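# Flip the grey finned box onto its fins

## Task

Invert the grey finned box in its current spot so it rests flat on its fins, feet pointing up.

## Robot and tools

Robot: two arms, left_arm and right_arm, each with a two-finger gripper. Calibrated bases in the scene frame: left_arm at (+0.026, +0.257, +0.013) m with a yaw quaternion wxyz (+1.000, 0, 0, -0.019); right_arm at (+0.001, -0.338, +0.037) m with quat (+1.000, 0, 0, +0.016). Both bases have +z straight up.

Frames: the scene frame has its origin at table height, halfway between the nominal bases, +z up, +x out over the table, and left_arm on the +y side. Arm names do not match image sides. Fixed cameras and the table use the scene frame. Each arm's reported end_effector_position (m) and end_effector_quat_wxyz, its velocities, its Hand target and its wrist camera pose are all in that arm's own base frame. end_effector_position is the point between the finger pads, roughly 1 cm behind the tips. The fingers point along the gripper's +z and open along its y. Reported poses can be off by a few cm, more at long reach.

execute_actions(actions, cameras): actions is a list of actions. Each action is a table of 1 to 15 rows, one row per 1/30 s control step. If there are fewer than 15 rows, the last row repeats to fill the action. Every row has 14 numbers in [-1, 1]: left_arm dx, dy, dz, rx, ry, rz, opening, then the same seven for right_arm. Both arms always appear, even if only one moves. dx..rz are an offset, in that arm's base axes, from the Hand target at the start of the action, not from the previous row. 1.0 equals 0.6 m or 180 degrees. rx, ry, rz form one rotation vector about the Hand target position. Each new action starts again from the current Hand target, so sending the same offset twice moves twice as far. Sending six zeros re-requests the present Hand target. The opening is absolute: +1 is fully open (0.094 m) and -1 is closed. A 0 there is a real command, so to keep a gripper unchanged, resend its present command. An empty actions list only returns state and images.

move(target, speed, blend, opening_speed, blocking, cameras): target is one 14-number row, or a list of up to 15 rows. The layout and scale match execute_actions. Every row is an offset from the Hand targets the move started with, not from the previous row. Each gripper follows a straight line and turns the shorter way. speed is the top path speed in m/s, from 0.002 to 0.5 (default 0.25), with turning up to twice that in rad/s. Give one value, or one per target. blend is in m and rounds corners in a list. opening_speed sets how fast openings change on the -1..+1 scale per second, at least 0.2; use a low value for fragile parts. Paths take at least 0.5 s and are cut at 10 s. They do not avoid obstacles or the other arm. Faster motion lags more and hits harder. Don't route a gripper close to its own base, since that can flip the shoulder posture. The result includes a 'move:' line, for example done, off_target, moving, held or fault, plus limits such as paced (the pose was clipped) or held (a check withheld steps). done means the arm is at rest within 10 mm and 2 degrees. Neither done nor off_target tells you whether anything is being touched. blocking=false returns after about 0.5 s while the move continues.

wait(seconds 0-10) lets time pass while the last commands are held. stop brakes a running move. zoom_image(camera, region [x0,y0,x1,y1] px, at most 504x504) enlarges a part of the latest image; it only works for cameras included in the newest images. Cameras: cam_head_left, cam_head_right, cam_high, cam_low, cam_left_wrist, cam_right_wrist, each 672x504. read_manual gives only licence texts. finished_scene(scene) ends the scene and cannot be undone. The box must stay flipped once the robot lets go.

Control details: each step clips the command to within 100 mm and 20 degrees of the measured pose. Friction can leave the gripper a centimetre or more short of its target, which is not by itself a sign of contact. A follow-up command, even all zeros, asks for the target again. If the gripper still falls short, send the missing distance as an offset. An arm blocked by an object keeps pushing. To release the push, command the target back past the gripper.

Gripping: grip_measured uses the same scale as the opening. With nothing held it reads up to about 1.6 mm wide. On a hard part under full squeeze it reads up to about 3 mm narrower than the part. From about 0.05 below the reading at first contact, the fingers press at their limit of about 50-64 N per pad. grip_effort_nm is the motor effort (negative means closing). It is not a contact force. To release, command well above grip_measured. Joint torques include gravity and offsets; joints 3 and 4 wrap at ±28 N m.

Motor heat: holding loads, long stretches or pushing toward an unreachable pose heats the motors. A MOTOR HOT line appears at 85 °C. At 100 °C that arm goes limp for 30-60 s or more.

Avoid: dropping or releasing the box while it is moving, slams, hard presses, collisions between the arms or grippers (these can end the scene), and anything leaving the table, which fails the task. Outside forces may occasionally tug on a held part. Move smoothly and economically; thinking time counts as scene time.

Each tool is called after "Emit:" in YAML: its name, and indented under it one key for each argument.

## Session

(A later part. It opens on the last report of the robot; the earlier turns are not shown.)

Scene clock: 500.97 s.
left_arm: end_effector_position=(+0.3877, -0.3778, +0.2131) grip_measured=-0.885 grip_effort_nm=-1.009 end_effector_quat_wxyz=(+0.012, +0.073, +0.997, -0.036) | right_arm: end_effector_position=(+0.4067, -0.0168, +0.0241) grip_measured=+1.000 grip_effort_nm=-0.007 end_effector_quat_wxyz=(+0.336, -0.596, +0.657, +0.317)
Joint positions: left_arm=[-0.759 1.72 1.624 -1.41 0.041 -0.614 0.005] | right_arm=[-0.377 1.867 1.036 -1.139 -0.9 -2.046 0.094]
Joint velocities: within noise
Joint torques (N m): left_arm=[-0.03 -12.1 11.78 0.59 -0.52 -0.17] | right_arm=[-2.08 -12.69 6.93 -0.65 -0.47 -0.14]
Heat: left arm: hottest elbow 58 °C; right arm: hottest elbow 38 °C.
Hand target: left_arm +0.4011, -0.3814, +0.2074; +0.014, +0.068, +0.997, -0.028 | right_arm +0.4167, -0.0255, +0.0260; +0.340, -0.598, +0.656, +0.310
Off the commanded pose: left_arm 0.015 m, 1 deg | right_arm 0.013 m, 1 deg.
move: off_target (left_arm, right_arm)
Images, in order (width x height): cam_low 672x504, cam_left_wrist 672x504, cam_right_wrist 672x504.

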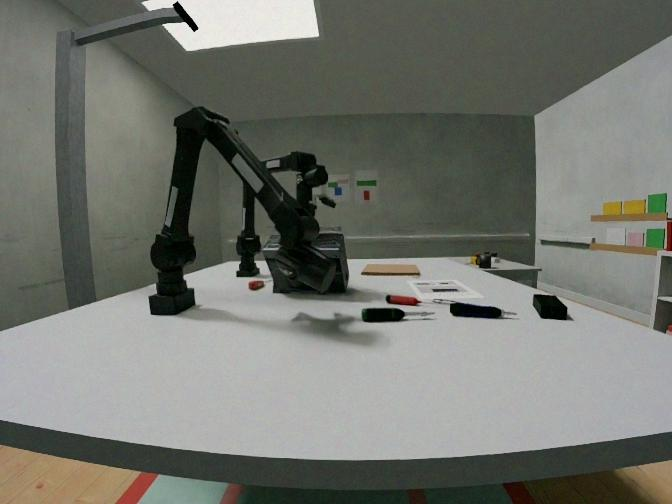

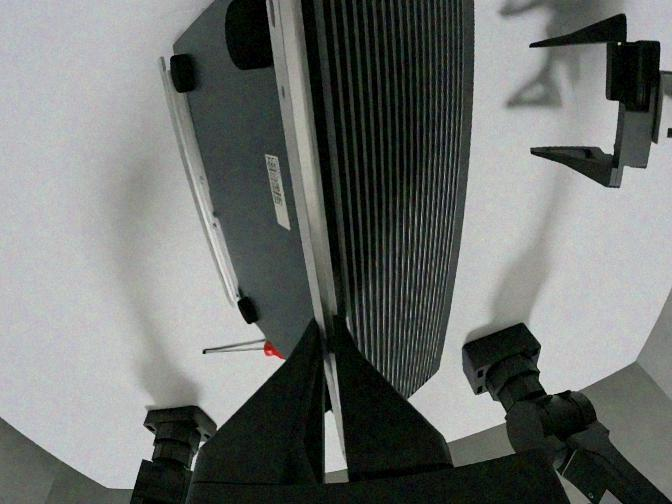

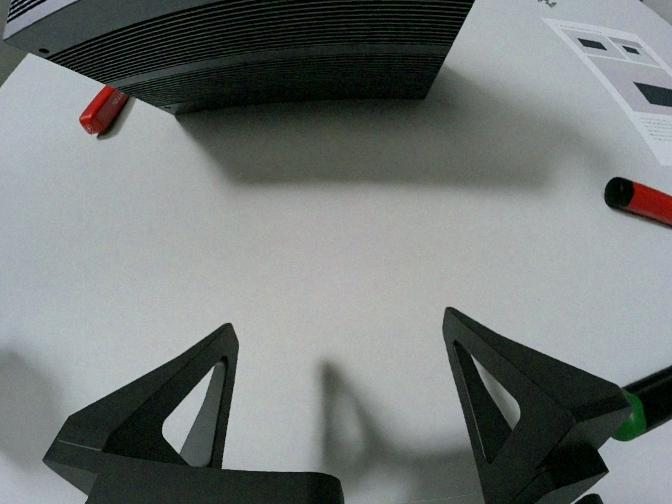

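Emit:
execute_actions:
  actions: []

Scene clock: 615.93 s.
left_arm: end_effector_position=(+0.3877, -0.3779, +0.2132) grip_measured=-0.885 grip_effort_nm=-1.013 end_effector_quat_wxyz=(+0.012, +0.073, +0.997, -0.036) | right_arm: end_effector_position=(+0.4067, -0.0168, +0.0241) grip_measured=+1.000 grip_effort_nm=-0.012 end_effector_quat_wxyz=(+0.336, -0.596, +0.657, +0.317)
Joint positions: left_arm=[-0.759 1.72 1.624 -1.41 0.041 -0.614 0.005] | right_arm=[-0.377 1.867 1.036 -1.139 -0.9 -2.046 0.094]
Joint velocities: within noise
Joint torques (N m): left_arm=[-0.15 -11.93 11.78 0.57 -0.53 -0.2] | right_arm=[-0.97 -12.16 6.98 -0.58 -0.47 -0.15]
Heat: left arm: hottest elbow 53 °C; right arm: hottest elbow 38 °C.
Hand target: left_arm +0.4011, -0.3814, +0.2076; +0.014, +0.068, +0.997, -0.028 | right_arm +0.4167, -0.0255, +0.0260; +0.340, -0.598, +0.656, +0.311
Tool commands: left_gripper/opening=-1.0 right_gripper/opening=+1.0
Off the commanded pose: left_arm 0.015 m, 1 deg | right_arm 0.013 m, 1 deg.

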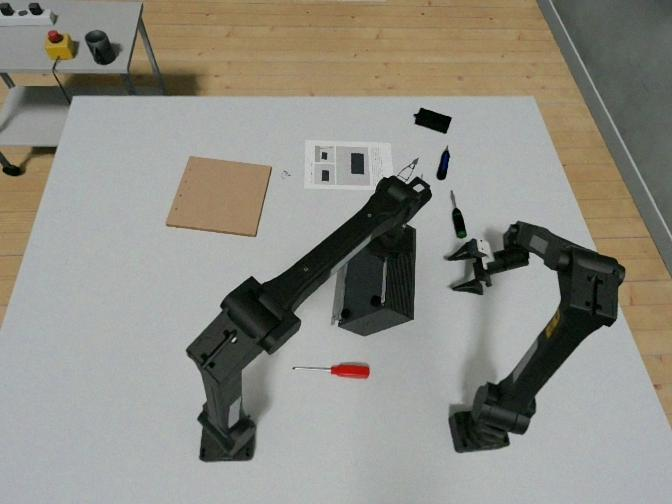

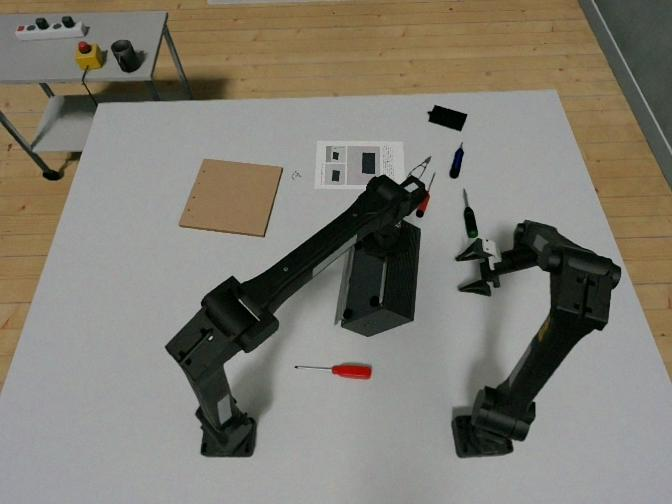

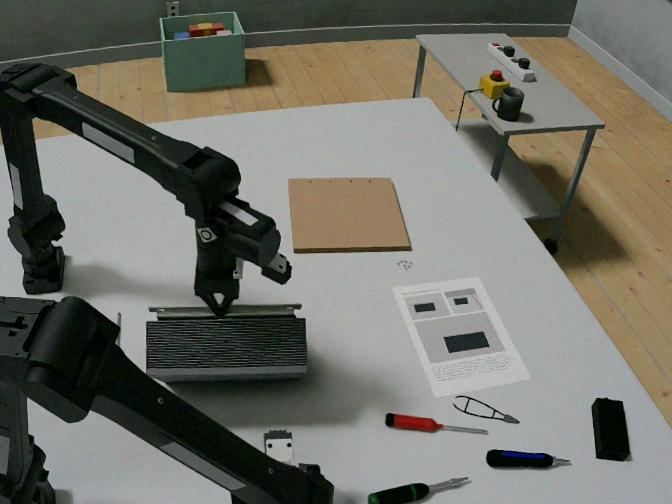

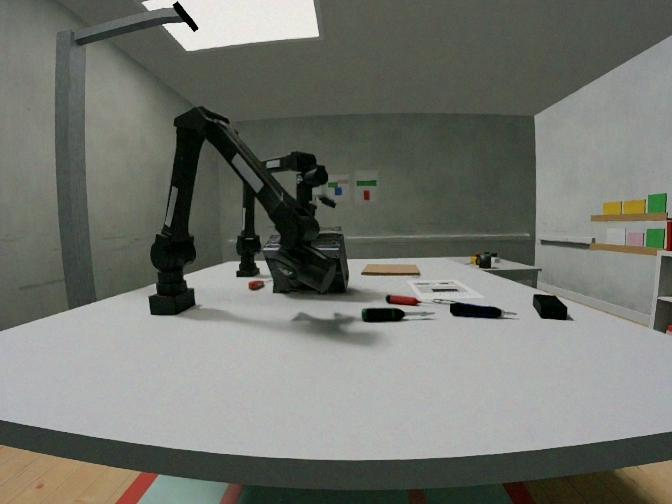

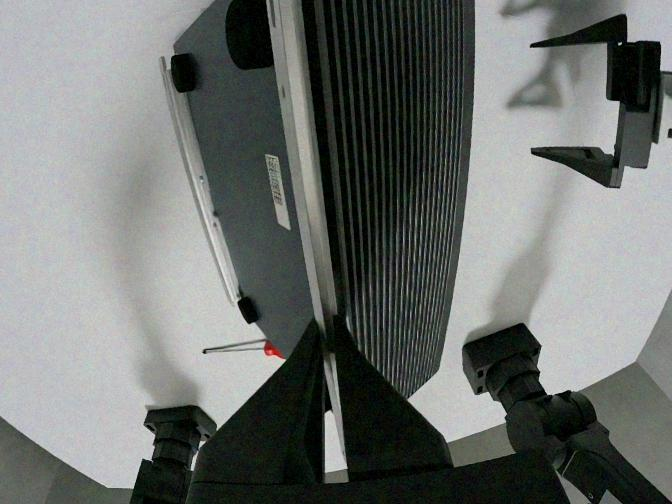

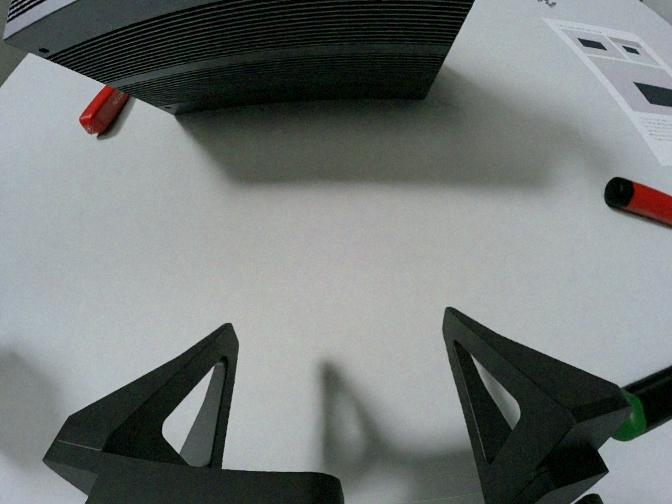

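Emit:
move:
  target: [0.015, 0.14, 0.015, 0, 0, 0, -1.0, -0.028, 0.092, 0.423, 0.0076, 0.388, -0.345, -0.2]
  speed: 0.18
  cameras: ["cam_head_right", "cam_high", "cam_left_wrist", "cam_right_wrist"]

Scene clock: 914.67 s.
left_arm: end_effector_position=(+0.4001, -0.3041, +0.2054) grip_measured=-0.885 grip_effort_nm=-1.013 end_effector_quat_wxyz=(-0.005, +0.069, +0.997, -0.020) | right_arm: end_effector_position=(+0.3914, +0.0263, +0.2604) grip_measured=-0.199 grip_effort_nm=-0.085 end_effector_quat_wxyz=(+0.017, +0.091, +0.918, +0.385)
Joint positions: left_arm=[-0.636 1.654 1.52 -1.424 0.039 -0.498 0.005] | right_arm=[-0.247 1.379 1.22 -1.517 -0.786 -0.093 0.038]
Joint velocities: within noise
Joint torques (N m): left_arm=[0.91 -15.27 9.26 1.28 -0.18 0.01] | right_arm=[0.91 -9.47 11.19 0.16 -0.38 0.06]
Heat: left arm: hottest elbow 54 °C; right arm: hottest elbow 39 °C.
Hand target: left_arm +0.4101, -0.2973, +0.2165; +0.014, +0.068, +0.997, -0.028 | right_arm +0.3998, +0.0296, +0.2798; +0.032, +0.081, +0.921, +0.381
Off the commanded pose: left_arm 0.016 m, 2 deg | right_arm 0.021 m, 2 deg.
move: off_target (left_arm, right_arm)
Images, in order (width x height): cam_head_right 672x504, cam_high 672x504, cam_left_wrist 672x504, cam_right_wrist 672x504.

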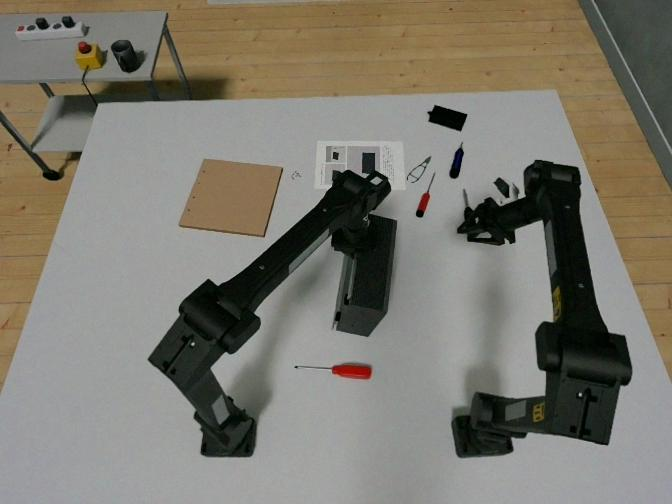

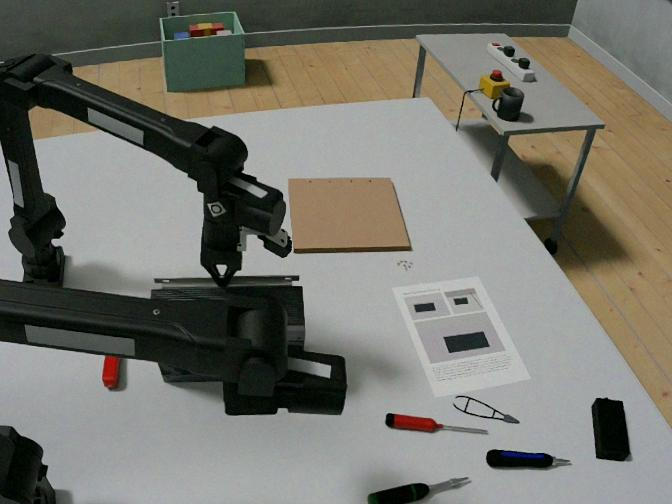

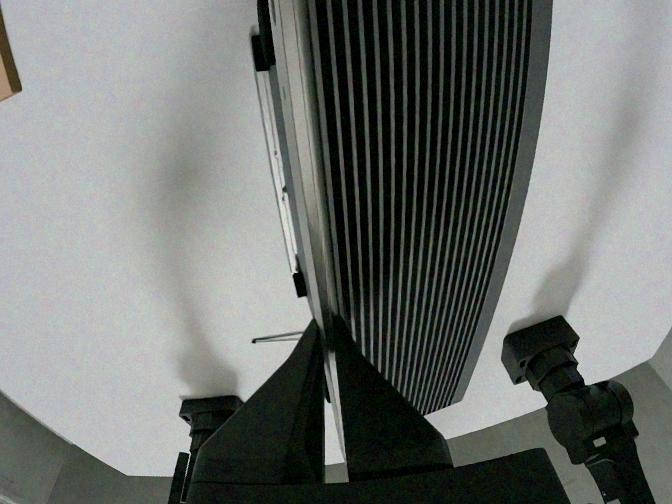

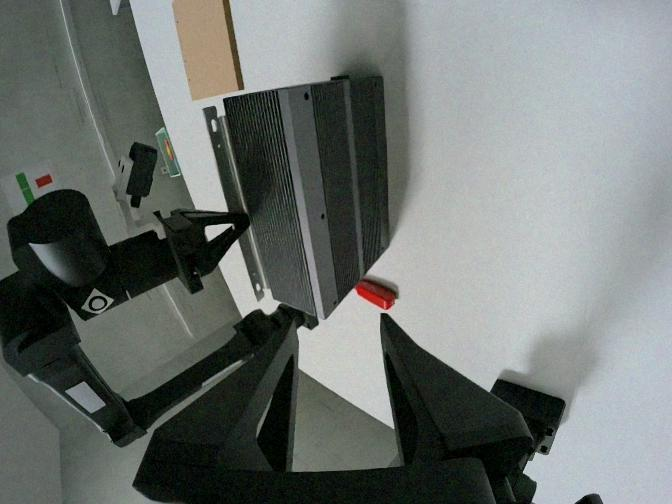

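Emit:
zoom_image:
  camera: "cam_left_wrist"
  region: [200, 20, 400, 360]

Emit:
zoom_image:
  camera: "cam_head_right"
  region: [300, 200, 440, 350]

Scaled by 1.482 from the camera's 672x504 image, which has a finer 960x720 frame.

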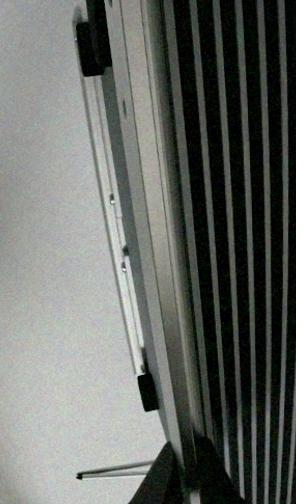

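Scaled by 3.360.

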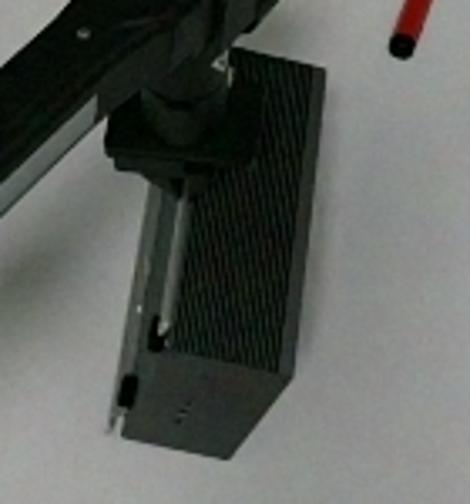

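Emit:
move:
  target: [0.005, 0.045, 0.0, 0, 0, 0, -1.0, 0, 0, 0, 0, 0, 0, -0.2]
  speed: 0.06
  cameras: ["cam_left_wrist", "cam_right_wrist"]

Scene clock: 931.87 s.
left_arm: end_effector_position=(+0.3992, -0.3000, +0.2051) grip_measured=-0.886 grip_effort_nm=-1.009 end_effector_quat_wxyz=(-0.001, +0.079, +0.996, -0.037) | right_arm: end_effector_position=(+0.3914, +0.0263, +0.2604) grip_measured=-0.199 grip_effort_nm=-0.090 end_effector_quat_wxyz=(+0.017, +0.091, +0.918, +0.385)
Joint positions: left_arm=[-0.621 1.631 1.489 -1.393 0.065 -0.464 0.005] | right_arm=[-0.247 1.379 1.22 -1.517 -0.786 -0.092 0.038]
Joint velocities: within noise
Joint torques (N m): left_arm=[3.66 -15.68 8.5 0.36 -1.09 0.12] | right_arm=[0.62 -9.58 10.97 0.08 -0.42 0.04]
Heat: left arm: hottest elbow 55 °C; right arm: hottest elbow 40 °C.
Hand target: left_arm +0.4132, -0.2704, +0.2166; +0.014, +0.068, +0.997, -0.028 | right_arm +0.3998, +0.0297, +0.2798; +0.032, +0.080, +0.921, +0.381
Off the commanded pose: left_arm 0.035 m, 2 deg | right_arm 0.021 m, 2 deg.
move: off_target (left_arm, right_arm)
Images, in order (width x height): cam_left_wrist 672x504, cam_right_wrist 672x504.

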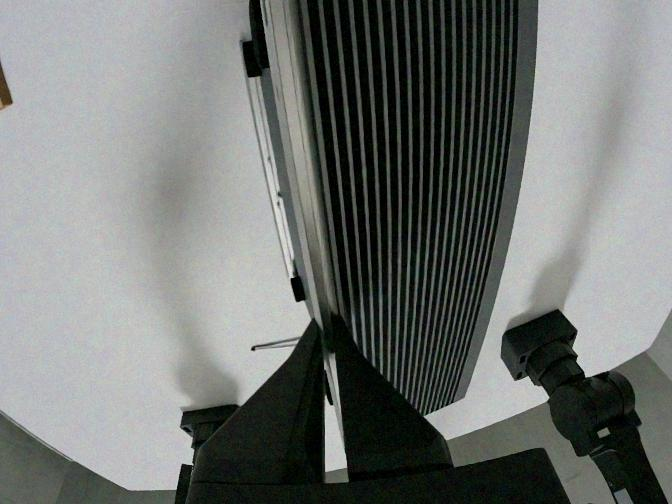

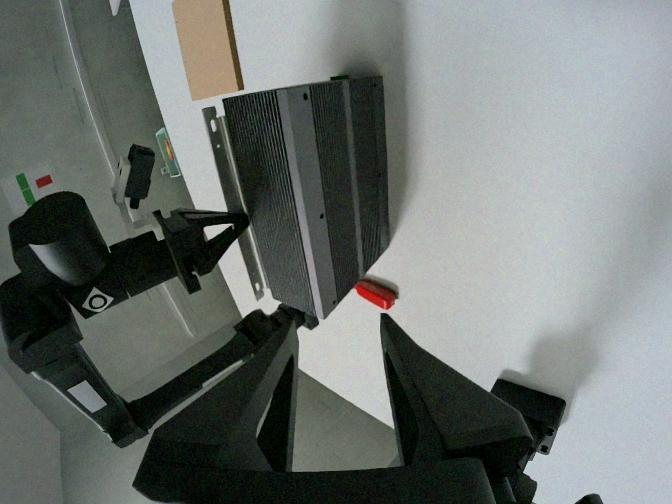

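Emit:
move:
  target:
    - [-0.023, -0.05, 0, 0, 0, 0, -1.0, 0, 0, 0, 0, 0, 0, -0.2]
    - [-0.023, -0.05, 0, 0, 0, 0, -0.65, 0, 0, 0, 0, 0, 0, -0.2]
    - [-0.023, -0.05, 0.15, 0, 0, 0, -0.65, 0, 0, 0, 0, 0, 0, -0.2]
    - [-0.022, 0.533, 0.139, 0, 0, 0, -0.65, -0.008, 0.15, 0.033, -0.0821, 0.0143, 0, -0.2]
  speed: [0.06, 0.05, 0.08, 0.22]
  blend: [0, 0, 0.03, 0]
  cameras: ["cam_head_right", "cam_right_wrist", "cam_high"]

Scene clock: 1031.67 s.
left_arm: end_effector_position=(+0.3990, +0.0482, +0.2975) grip_measured=-0.652 grip_effort_nm=0.154 end_effector_quat_wxyz=(+0.015, +0.063, +0.998, -0.027) | right_arm: end_effector_position=(+0.3834, +0.1139, +0.2770) grip_measured=-0.199 grip_effort_nm=-0.081 end_effector_quat_wxyz=(-0.007, +0.094, +0.963, +0.253)
Joint positions: left_arm=[0.146 1.38 1.452 -1.626 0.058 0.273 0.016] | right_arm=[0.08 1.313 1.277 -1.452 -0.506 0.295 0.038]
Joint velocities: within noise
Joint torques (N m): left_arm=[-0.5 -9.05 9.81 0.32 0.25 -0.05] | right_arm=[0.15 -9.41 11.59 1.11 -0.19 0.04]
Heat: left arm: hottest elbow 50 °C; right arm: hottest elbow 45 °C.
Hand target: left_arm +0.3999, +0.0494, +0.3000; +0.014, +0.068, +0.997, -0.028 | right_arm +0.3951, +0.1197, +0.2996; +0.022, +0.084, +0.962, +0.257
Off the commanded pose: left_arm 0.003 m, 1 deg | right_arm 0.026 m, 4 deg.
move: off_target (right_arm); target 2's new opening was sent with left_arm's hand 0.012 m and 1 deg from that target
Images, in order (width x height): cam_head_right 672x504, cam_high 672x504, cam_right_wrist 672x504.

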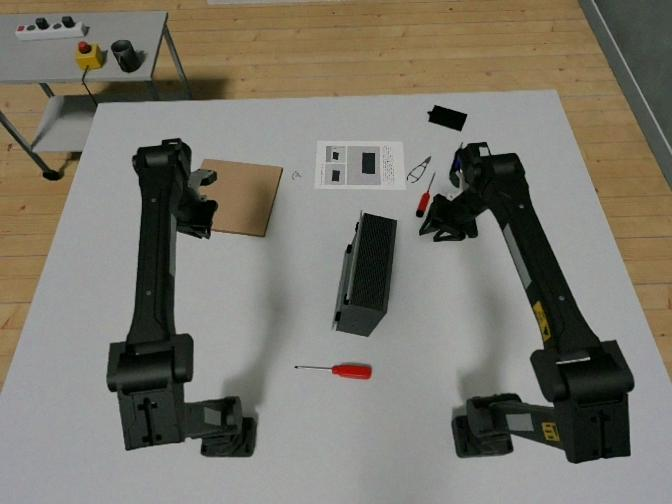

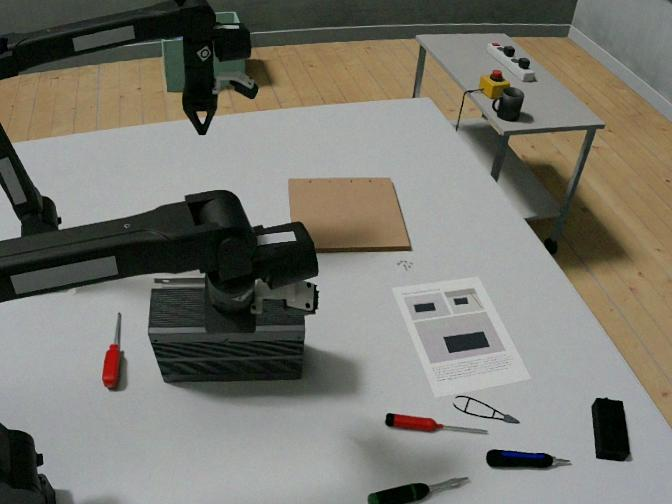

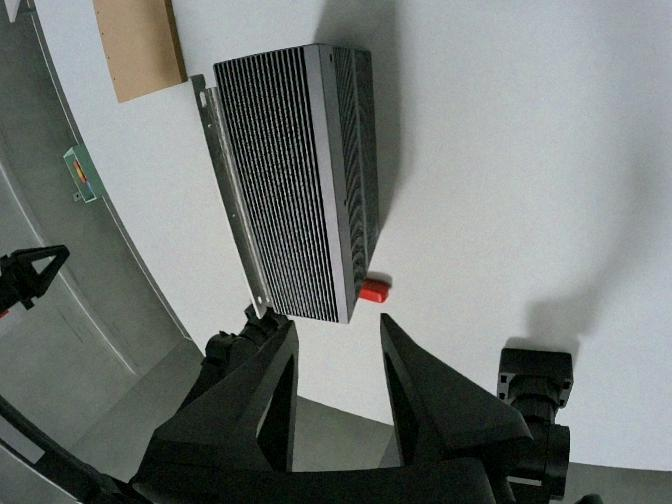

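Emit:
move:
  target: [0, 0, 0, 0, 0, 0, -0.65, 0.0115, 0.205, -0.053, -0.0038, -0.019, -0.008, -0.5]
  speed: 0.15
  cameras: ["cam_right_wrist"]

Scene clock: 1064.03 s.
left_arm: end_effector_position=(+0.3989, +0.0482, +0.2975) grip_measured=-0.652 grip_effort_nm=0.154 end_effector_quat_wxyz=(+0.014, +0.064, +0.997, -0.027) | right_arm: end_effector_position=(+0.3995, +0.2369, +0.2685) grip_measured=-0.499 grip_effort_nm=-0.090 end_effector_quat_wxyz=(+0.052, +0.089, +0.962, +0.252)
Joint positions: left_arm=[0.146 1.38 1.452 -1.626 0.058 0.274 0.016] | right_arm=[0.394 1.335 1.263 -1.15 -0.394 0.649 0.024]
Joint velocities: within noise
Joint torques (N m): left_arm=[-0.38 -9 9.84 0.36 0.24 -0.06] | right_arm=[0.62 -8.88 8.47 1.83 -0.12 0.02]
Heat: left arm: hottest elbow 53 °C; right arm: hottest elbow 47 °C.
Hand target: left_arm +0.3999, +0.0494, +0.3000; +0.014, +0.068, +0.997, -0.028 | right_arm +0.4019, +0.2427, +0.2678; +0.054, +0.088, +0.962, +0.254
Off the commanded pose: left_arm 0.003 m, 1 deg | right_arm 0.006 m, 0 deg.
move: done
Images, in order (width x height): cam_right_wrist 672x504.

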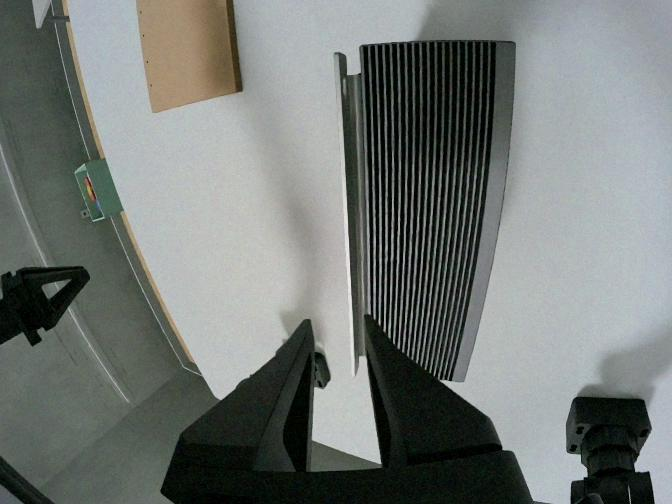

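Emit:
move:
  target: [0, 0, 0, 0, 0, 0, -0.65, 0.0, 0.0502, -0.1195, 0, 0, 0, -0.5]
  speed: 0.08
  cameras: ["cam_right_wrist", "cam_high"]

Scene clock: 1095.30 s.
left_arm: end_effector_position=(+0.3989, +0.0482, +0.2975) grip_measured=-0.652 grip_effort_nm=0.149 end_effector_quat_wxyz=(+0.014, +0.064, +0.997, -0.027) | right_arm: end_effector_position=(+0.4009, +0.2656, +0.1967) grip_measured=-0.499 grip_effort_nm=-0.085 end_effector_quat_wxyz=(+0.052, +0.090, +0.962, +0.252)
Joint positions: left_arm=[0.146 1.38 1.452 -1.626 0.058 0.274 0.016] | right_arm=[0.456 1.396 1.131 -0.932 -0.371 0.714 0.024]
Joint velocities: within noise
Joint torques (N m): left_arm=[-0.32 -9 9.81 0.29 0.24 -0.06] | right_arm=[0.67 -9.76 8.25 1.88 -0.06 0.03]
Heat: left arm: hottest elbow 54 °C; right arm: hottest elbow 48 °C.
Hand target: left_arm +0.3999, +0.0494, +0.3000; +0.014, +0.068, +0.997, -0.028 | right_arm +0.4020, +0.2728, +0.1962; +0.054, +0.088, +0.962, +0.254
Off the commanded pose: left_arm 0.003 m, 1 deg | right_arm 0.007 m, 0 deg.
move: done
Images, in order (width x height): cam_high 672x504, cam_right_wrist 672x504.

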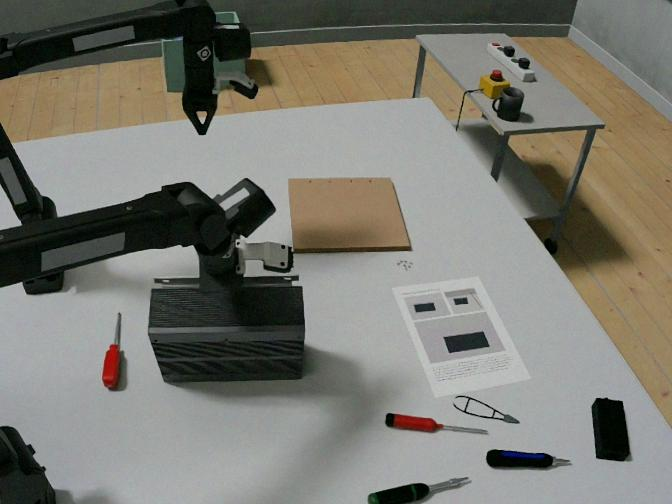

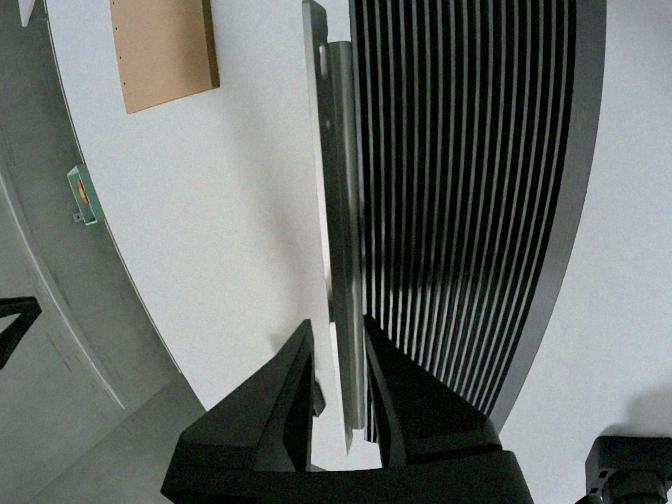

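Emit:
zoom_image:
  camera: "cam_right_wrist"
  region: [260, 250, 420, 470]

Scaled by 2.291 from the camera's 672x504 image, which has a finer 960x720 frame.

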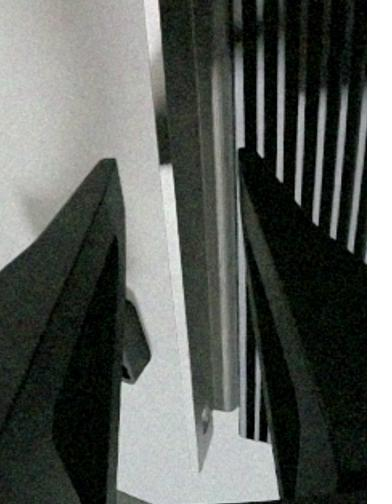

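Emit:
move:
  target: [0, 0, 0, 0, 0, 0, -0.65, 0.0, 0.0, 0.0, 0, 0, 0, -0.8]
  opening_speed: 0.6
  cameras: ["cam_right_wrist"]

Emit:
zoom_image:
  camera: "cam_right_wrist"
  region: [260, 250, 420, 470]

Scene clock: 1109.87 s.
left_arm: end_effector_position=(+0.3989, +0.0482, +0.2975) grip_measured=-0.652 grip_effort_nm=0.149 end_effector_quat_wxyz=(+0.014, +0.064, +0.997, -0.027) | right_arm: end_effector_position=(+0.4010, +0.2655, +0.1967) grip_measured=-0.798 grip_effort_nm=-0.081 end_effector_quat_wxyz=(+0.052, +0.091, +0.962, +0.251)
Joint positions: left_arm=[0.146 1.38 1.452 -1.626 0.058 0.274 0.016] | right_arm=[0.456 1.396 1.131 -0.932 -0.37 0.715 0.01]
Joint velocities: within noise
Joint torques (N m): left_arm=[-0.5 -9.05 9.81 0.34 0.23 -0.07] | right_arm=[0.26 -9.35 8.35 1.88 -0.09 0.01]
Heat: left arm: hottest elbow 54 °C; right arm: hottest elbow 45 °C.
Hand target: left_arm +0.3999, +0.0494, +0.3000; +0.014, +0.068, +0.997, -0.028 | right_arm +0.4020, +0.2728, +0.1962; +0.054, +0.088, +0.962, +0.254
Off the commanded pose: left_arm 0.003 m, 1 deg | right_arm 0.007 m, 0 deg.
move: done
Images, in order (width x height): cam_right_wrist 672x504.

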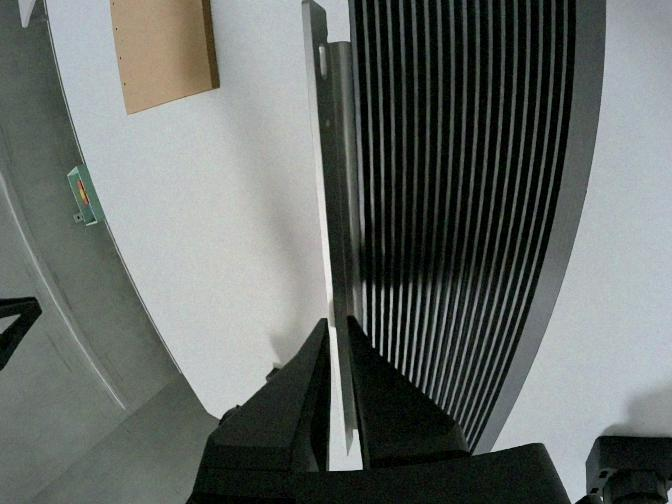

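Scaled by 2.291 from the camera's 672x504 image, which has a finer 960x720 frame.

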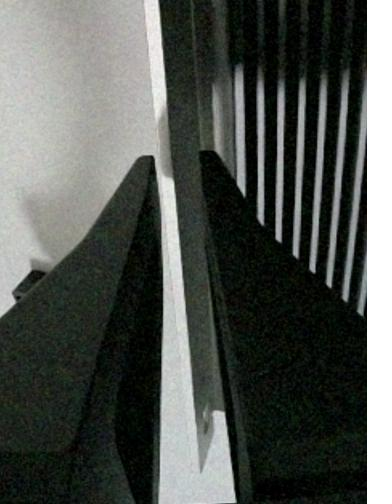

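Emit:
move:
  target:
    - [0,0,0,0,0,0,-0.65, 0,0,0,0,0,0,-1.0]
    - [0,0,0,0,0,0,-0.65, -0.0147,-0.0733,0.01,0.0272,-0.0054,0,-1.0]
    - [0,0,0,0,0,0,-0.65, -0.0307,-0.1537,0.0042,0.0599,-0.012,0,-1.0]
    - [0,0,0,0,0,0,-0.65, -0.0462,-0.2311,-0.0185,0.0926,-0.0185,0,-1.0]
    - [0,0,0,0,0,0,-0.65, -0.0605,-0.3023,-0.057,0.1198,-0.024,0,-1.0]
    - [0,0,0,0,0,0,-0.65, -0.0728,-0.3641,-0.11,0.147,-0.0294,0,-1.0]
    - [0,0,0,0,0,0,-0.65, -0.082,-0.41,-0.169,0.1688,-0.0338,0,-1.0]
    - [0,0,0,0,0,0,-0.65, -0.0875,-0.4374,-0.22,0.1906,-0.0381,0,-1.0]
  speed: [0.05, 0.07, 0.07, 0.07, 0.06, 0.05, 0.05, 0.04]
  blend: [0, 0.02, 0.02, 0.02, 0.02, 0.02, 0.02, 0]
  opening_speed: 0.5

Scene clock: 1168.70 s.
left_arm: end_effector_position=(+0.3989, +0.0482, +0.2975) grip_measured=-0.652 grip_effort_nm=0.149 end_effector_quat_wxyz=(+0.014, +0.064, +0.997, -0.027) | right_arm: end_effector_position=(+0.3455, +0.0165, +0.0635) grip_measured=-0.987 grip_effort_nm=-0.706 end_effector_quat_wxyz=(+0.078, +0.082, +0.841, +0.529)
Joint positions: left_arm=[0.146 1.38 1.452 -1.626 0.058 0.274 0.016] | right_arm=[-0.41 1.649 0.762 -1.02 -1.101 -0.422 0.001]
Joint velocities: within noise
Joint torques (N m): left_arm=[-0.5 -8.94 9.77 0.34 0.24 -0.06] | right_arm=[-1.9 -8.88 5.71 -0.2 -0.77 -0.25]
Heat: left arm: hottest elbow 54 °C; right arm: hottest elbow 43 °C.
Hand target: left_arm +0.3999, +0.0494, +0.3000; +0.014, +0.068, +0.997, -0.028 | right_arm +0.3494, +0.0103, +0.0641; +0.082, +0.085, +0.839, +0.531
Off the commanded pose: left_arm 0.003 m, 1 deg | right_arm 0.007 m, 1 deg.
move: done; blend cut to 0.0175 m at target 7

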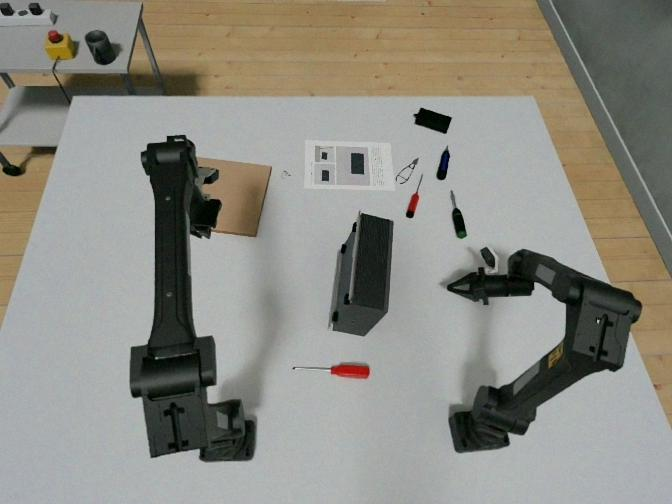

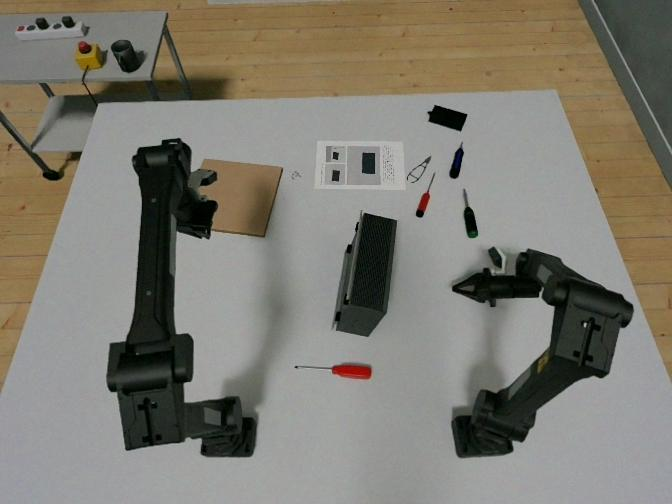

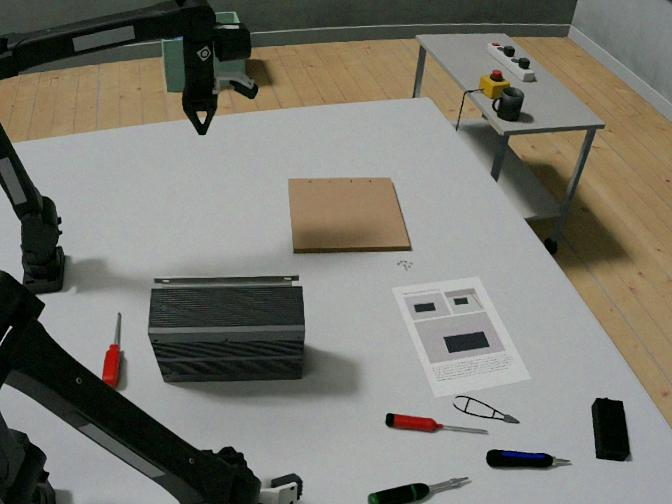

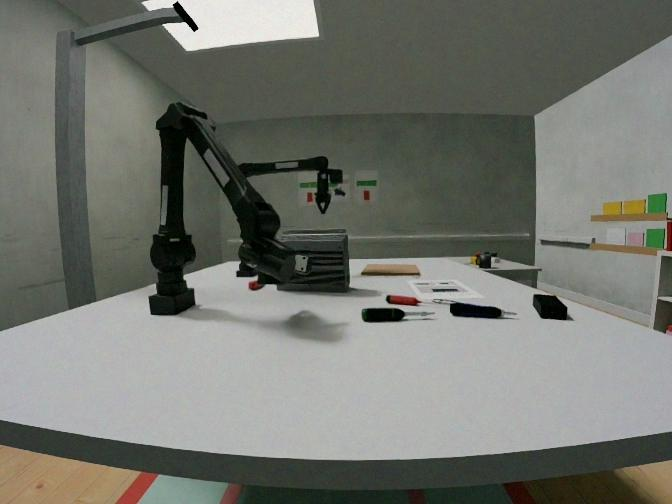

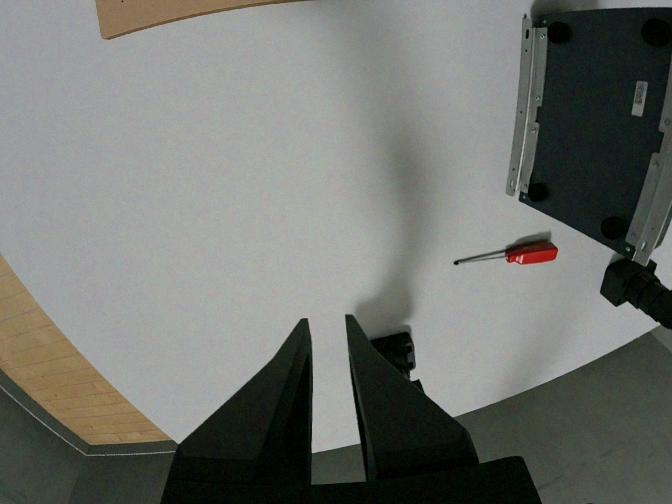

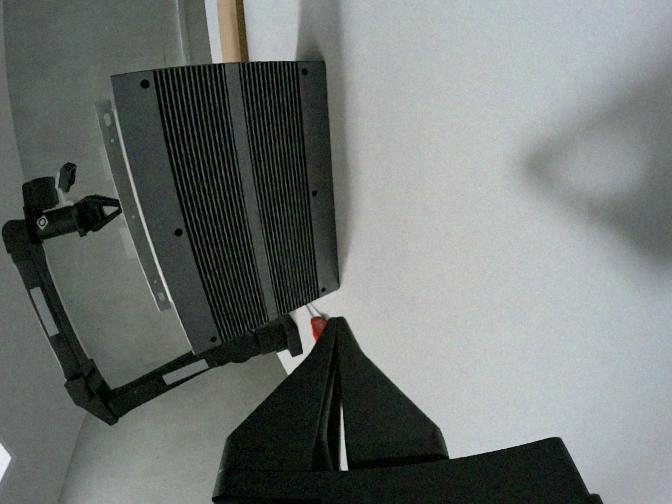

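Emit:
move:
  target:
    - [0,0,0,0,0,0,-0.65, 0.034,0.116,0.36,-0.1633,0.0327,0,-1.0]
    - [0,0,0,0,0,0,-0.65, 0.0868,0.4228,0.2965,-0.2886,0.0577,0,-0.5]
  speed: [0.2, 0.18]
  blend: [0.05, 0]
  cameras: ["cam_right_wrist"]

Scene clock: 1191.20 s.
left_arm: end_effector_position=(+0.3989, +0.0482, +0.2975) grip_measured=-0.652 grip_effort_nm=0.149 end_effector_quat_wxyz=(+0.014, +0.064, +0.997, -0.027) | right_arm: end_effector_position=(+0.3920, +0.2550, +0.2255) grip_measured=-0.502 grip_effort_nm=0.066 end_effector_quat_wxyz=(+0.025, +0.086, +0.992, +0.092)
Joint positions: left_arm=[0.146 1.38 1.452 -1.626 0.058 0.274 0.016] | right_arm=[0.533 1.472 1.349 -1.3 -0.121 0.716 0.023]
Joint velocities: within noise
Joint torques (N m): left_arm=[-0.56 -9 9.83 0.32 0.24 -0.06] | right_arm=[0.21 -10.81 11.59 0.57 0.09 0.08]
Heat: left arm: hottest elbow 54 °C; right arm: hottest elbow 42 °C.
Hand target: left_arm +0.3999, +0.0494, +0.3000; +0.014, +0.068, +0.997, -0.028 | right_arm +0.4015, +0.2640, +0.2419; +0.038, +0.087, +0.990, +0.100
Off the commanded pose: left_arm 0.003 m, 1 deg | right_arm 0.021 m, 2 deg.
move: off_target (right_arm); target 2's new opening was sent with right_arm's hand 0.021 m and 2 deg from that target
Images, in order (width x height): cam_right_wrist 672x504.

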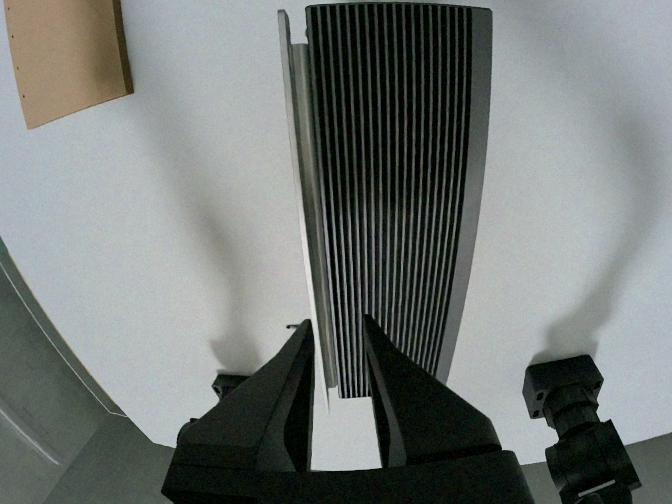

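Emit:
move:
  target: [0,0,0,0,0,0,-0.65, -0.0025,0.025,-0.075,0,0,0,-0.5]
  speed: 0.07
  cameras: ["cam_right_wrist"]

Emit:
zoom_image:
  camera: "cam_right_wrist"
  region: [250, 250, 430, 470]

Scene clock: 1208.87 s.
left_arm: end_effector_position=(+0.3989, +0.0482, +0.2975) grip_measured=-0.652 grip_effort_nm=0.154 end_effector_quat_wxyz=(+0.014, +0.064, +0.997, -0.027) | right_arm: end_effector_position=(+0.3992, +0.2714, +0.1982) grip_measured=-0.501 grip_effort_nm=0.066 end_effector_quat_wxyz=(+0.034, +0.088, +0.991, +0.098)
Joint positions: left_arm=[0.146 1.38 1.452 -1.626 0.058 0.274 0.016] | right_arm=[0.557 1.506 1.313 -1.203 -0.116 0.745 0.023]
Joint velocities: within noise
Joint torques (N m): left_arm=[-0.44 -9 9.81 0.31 0.24 -0.07] | right_arm=[0.62 -10.93 8.14 1.48 0.07 0.12]
Heat: left arm: hottest elbow 54 °C; right arm: hottest elbow 43 °C.
Hand target: left_arm +0.3999, +0.0494, +0.3000; +0.014, +0.068, +0.997, -0.028 | right_arm +0.3999, +0.2790, +0.1970; +0.038, +0.087, +0.990, +0.100
Off the commanded pose: left_arm 0.003 m, 1 deg | right_arm 0.008 m, 0 deg.
move: done
Images, in order (width x height): cam_right_wrist 672x504.

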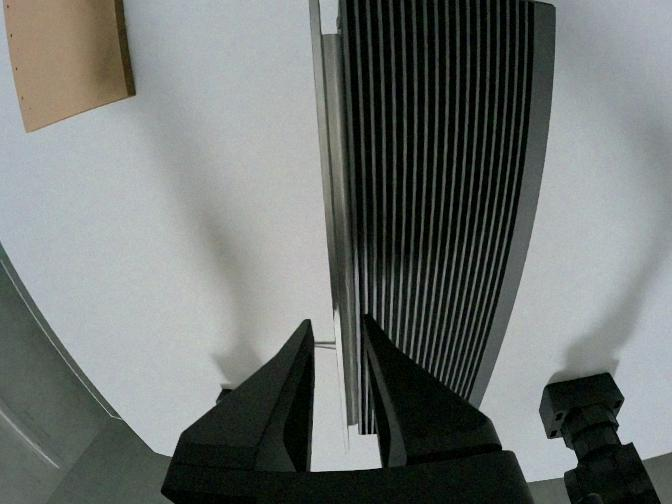

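Scaled by 2.291 from the camera's 672x504 image, which has a finer 960x720 frame.

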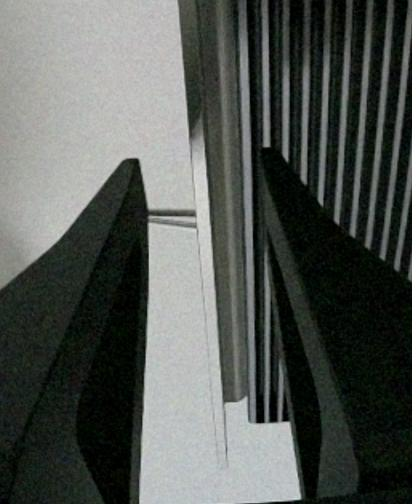

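Emit:
move:
  target: [0,0,0,0,0,0,-0.65, 0.0017,0.0043,-0.0217,0,0,0,-0.5]
  speed: 0.04
  cameras: ["cam_right_wrist"]

Emit:
zoom_image:
  camera: "cam_right_wrist"
  region: [250, 250, 430, 470]

Scene clock: 1216.70 s.
left_arm: end_effector_position=(+0.3989, +0.0482, +0.2975) grip_measured=-0.652 grip_effort_nm=0.149 end_effector_quat_wxyz=(+0.014, +0.064, +0.997, -0.027) | right_arm: end_effector_position=(+0.4008, +0.2738, +0.1869) grip_measured=-0.501 grip_effort_nm=0.066 end_effector_quat_wxyz=(+0.036, +0.089, +0.990, +0.099)
Joint positions: left_arm=[0.146 1.38 1.452 -1.626 0.058 0.274 0.016] | right_arm=[0.56 1.517 1.293 -1.169 -0.115 0.749 0.023]
Joint velocities: within noise
Joint torques (N m): left_arm=[-0.5 -9.11 9.85 0.32 0.24 -0.06] | right_arm=[1.2 -11.05 8.13 1.28 0.08 0.07]
Heat: left arm: hottest elbow 54 °C; right arm: hottest elbow 44 °C.
Hand target: left_arm +0.3999, +0.0494, +0.3000; +0.014, +0.068, +0.997, -0.028 | right_arm +0.4009, +0.2817, +0.1839; +0.038, +0.087, +0.990, +0.100
Off the commanded pose: left_arm 0.003 m, 1 deg | right_arm 0.008 m, 0 deg.
move: done
Images, in order (width x height): cam_right_wrist 672x504.

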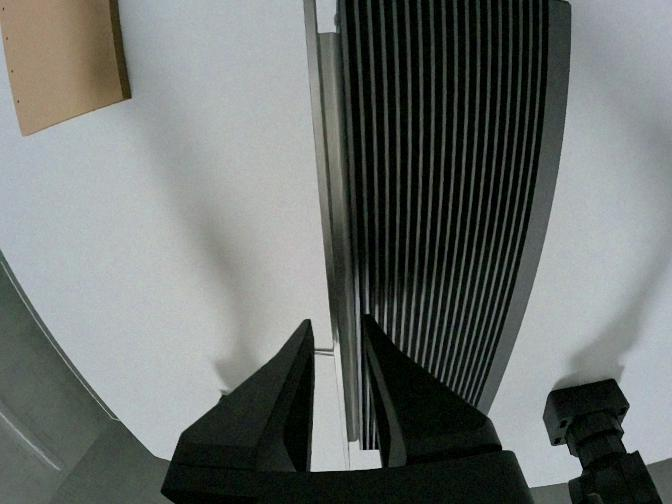

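Scaled by 2.291 from the camera's 672x504 image, which has a finer 960x720 frame.

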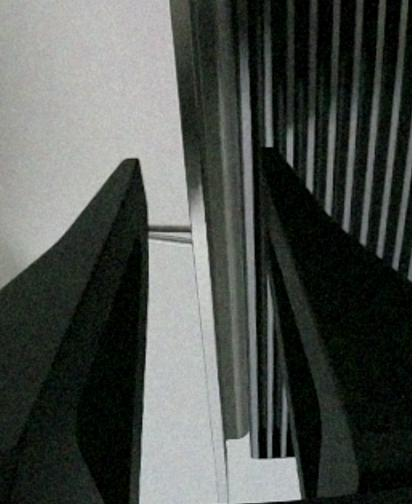

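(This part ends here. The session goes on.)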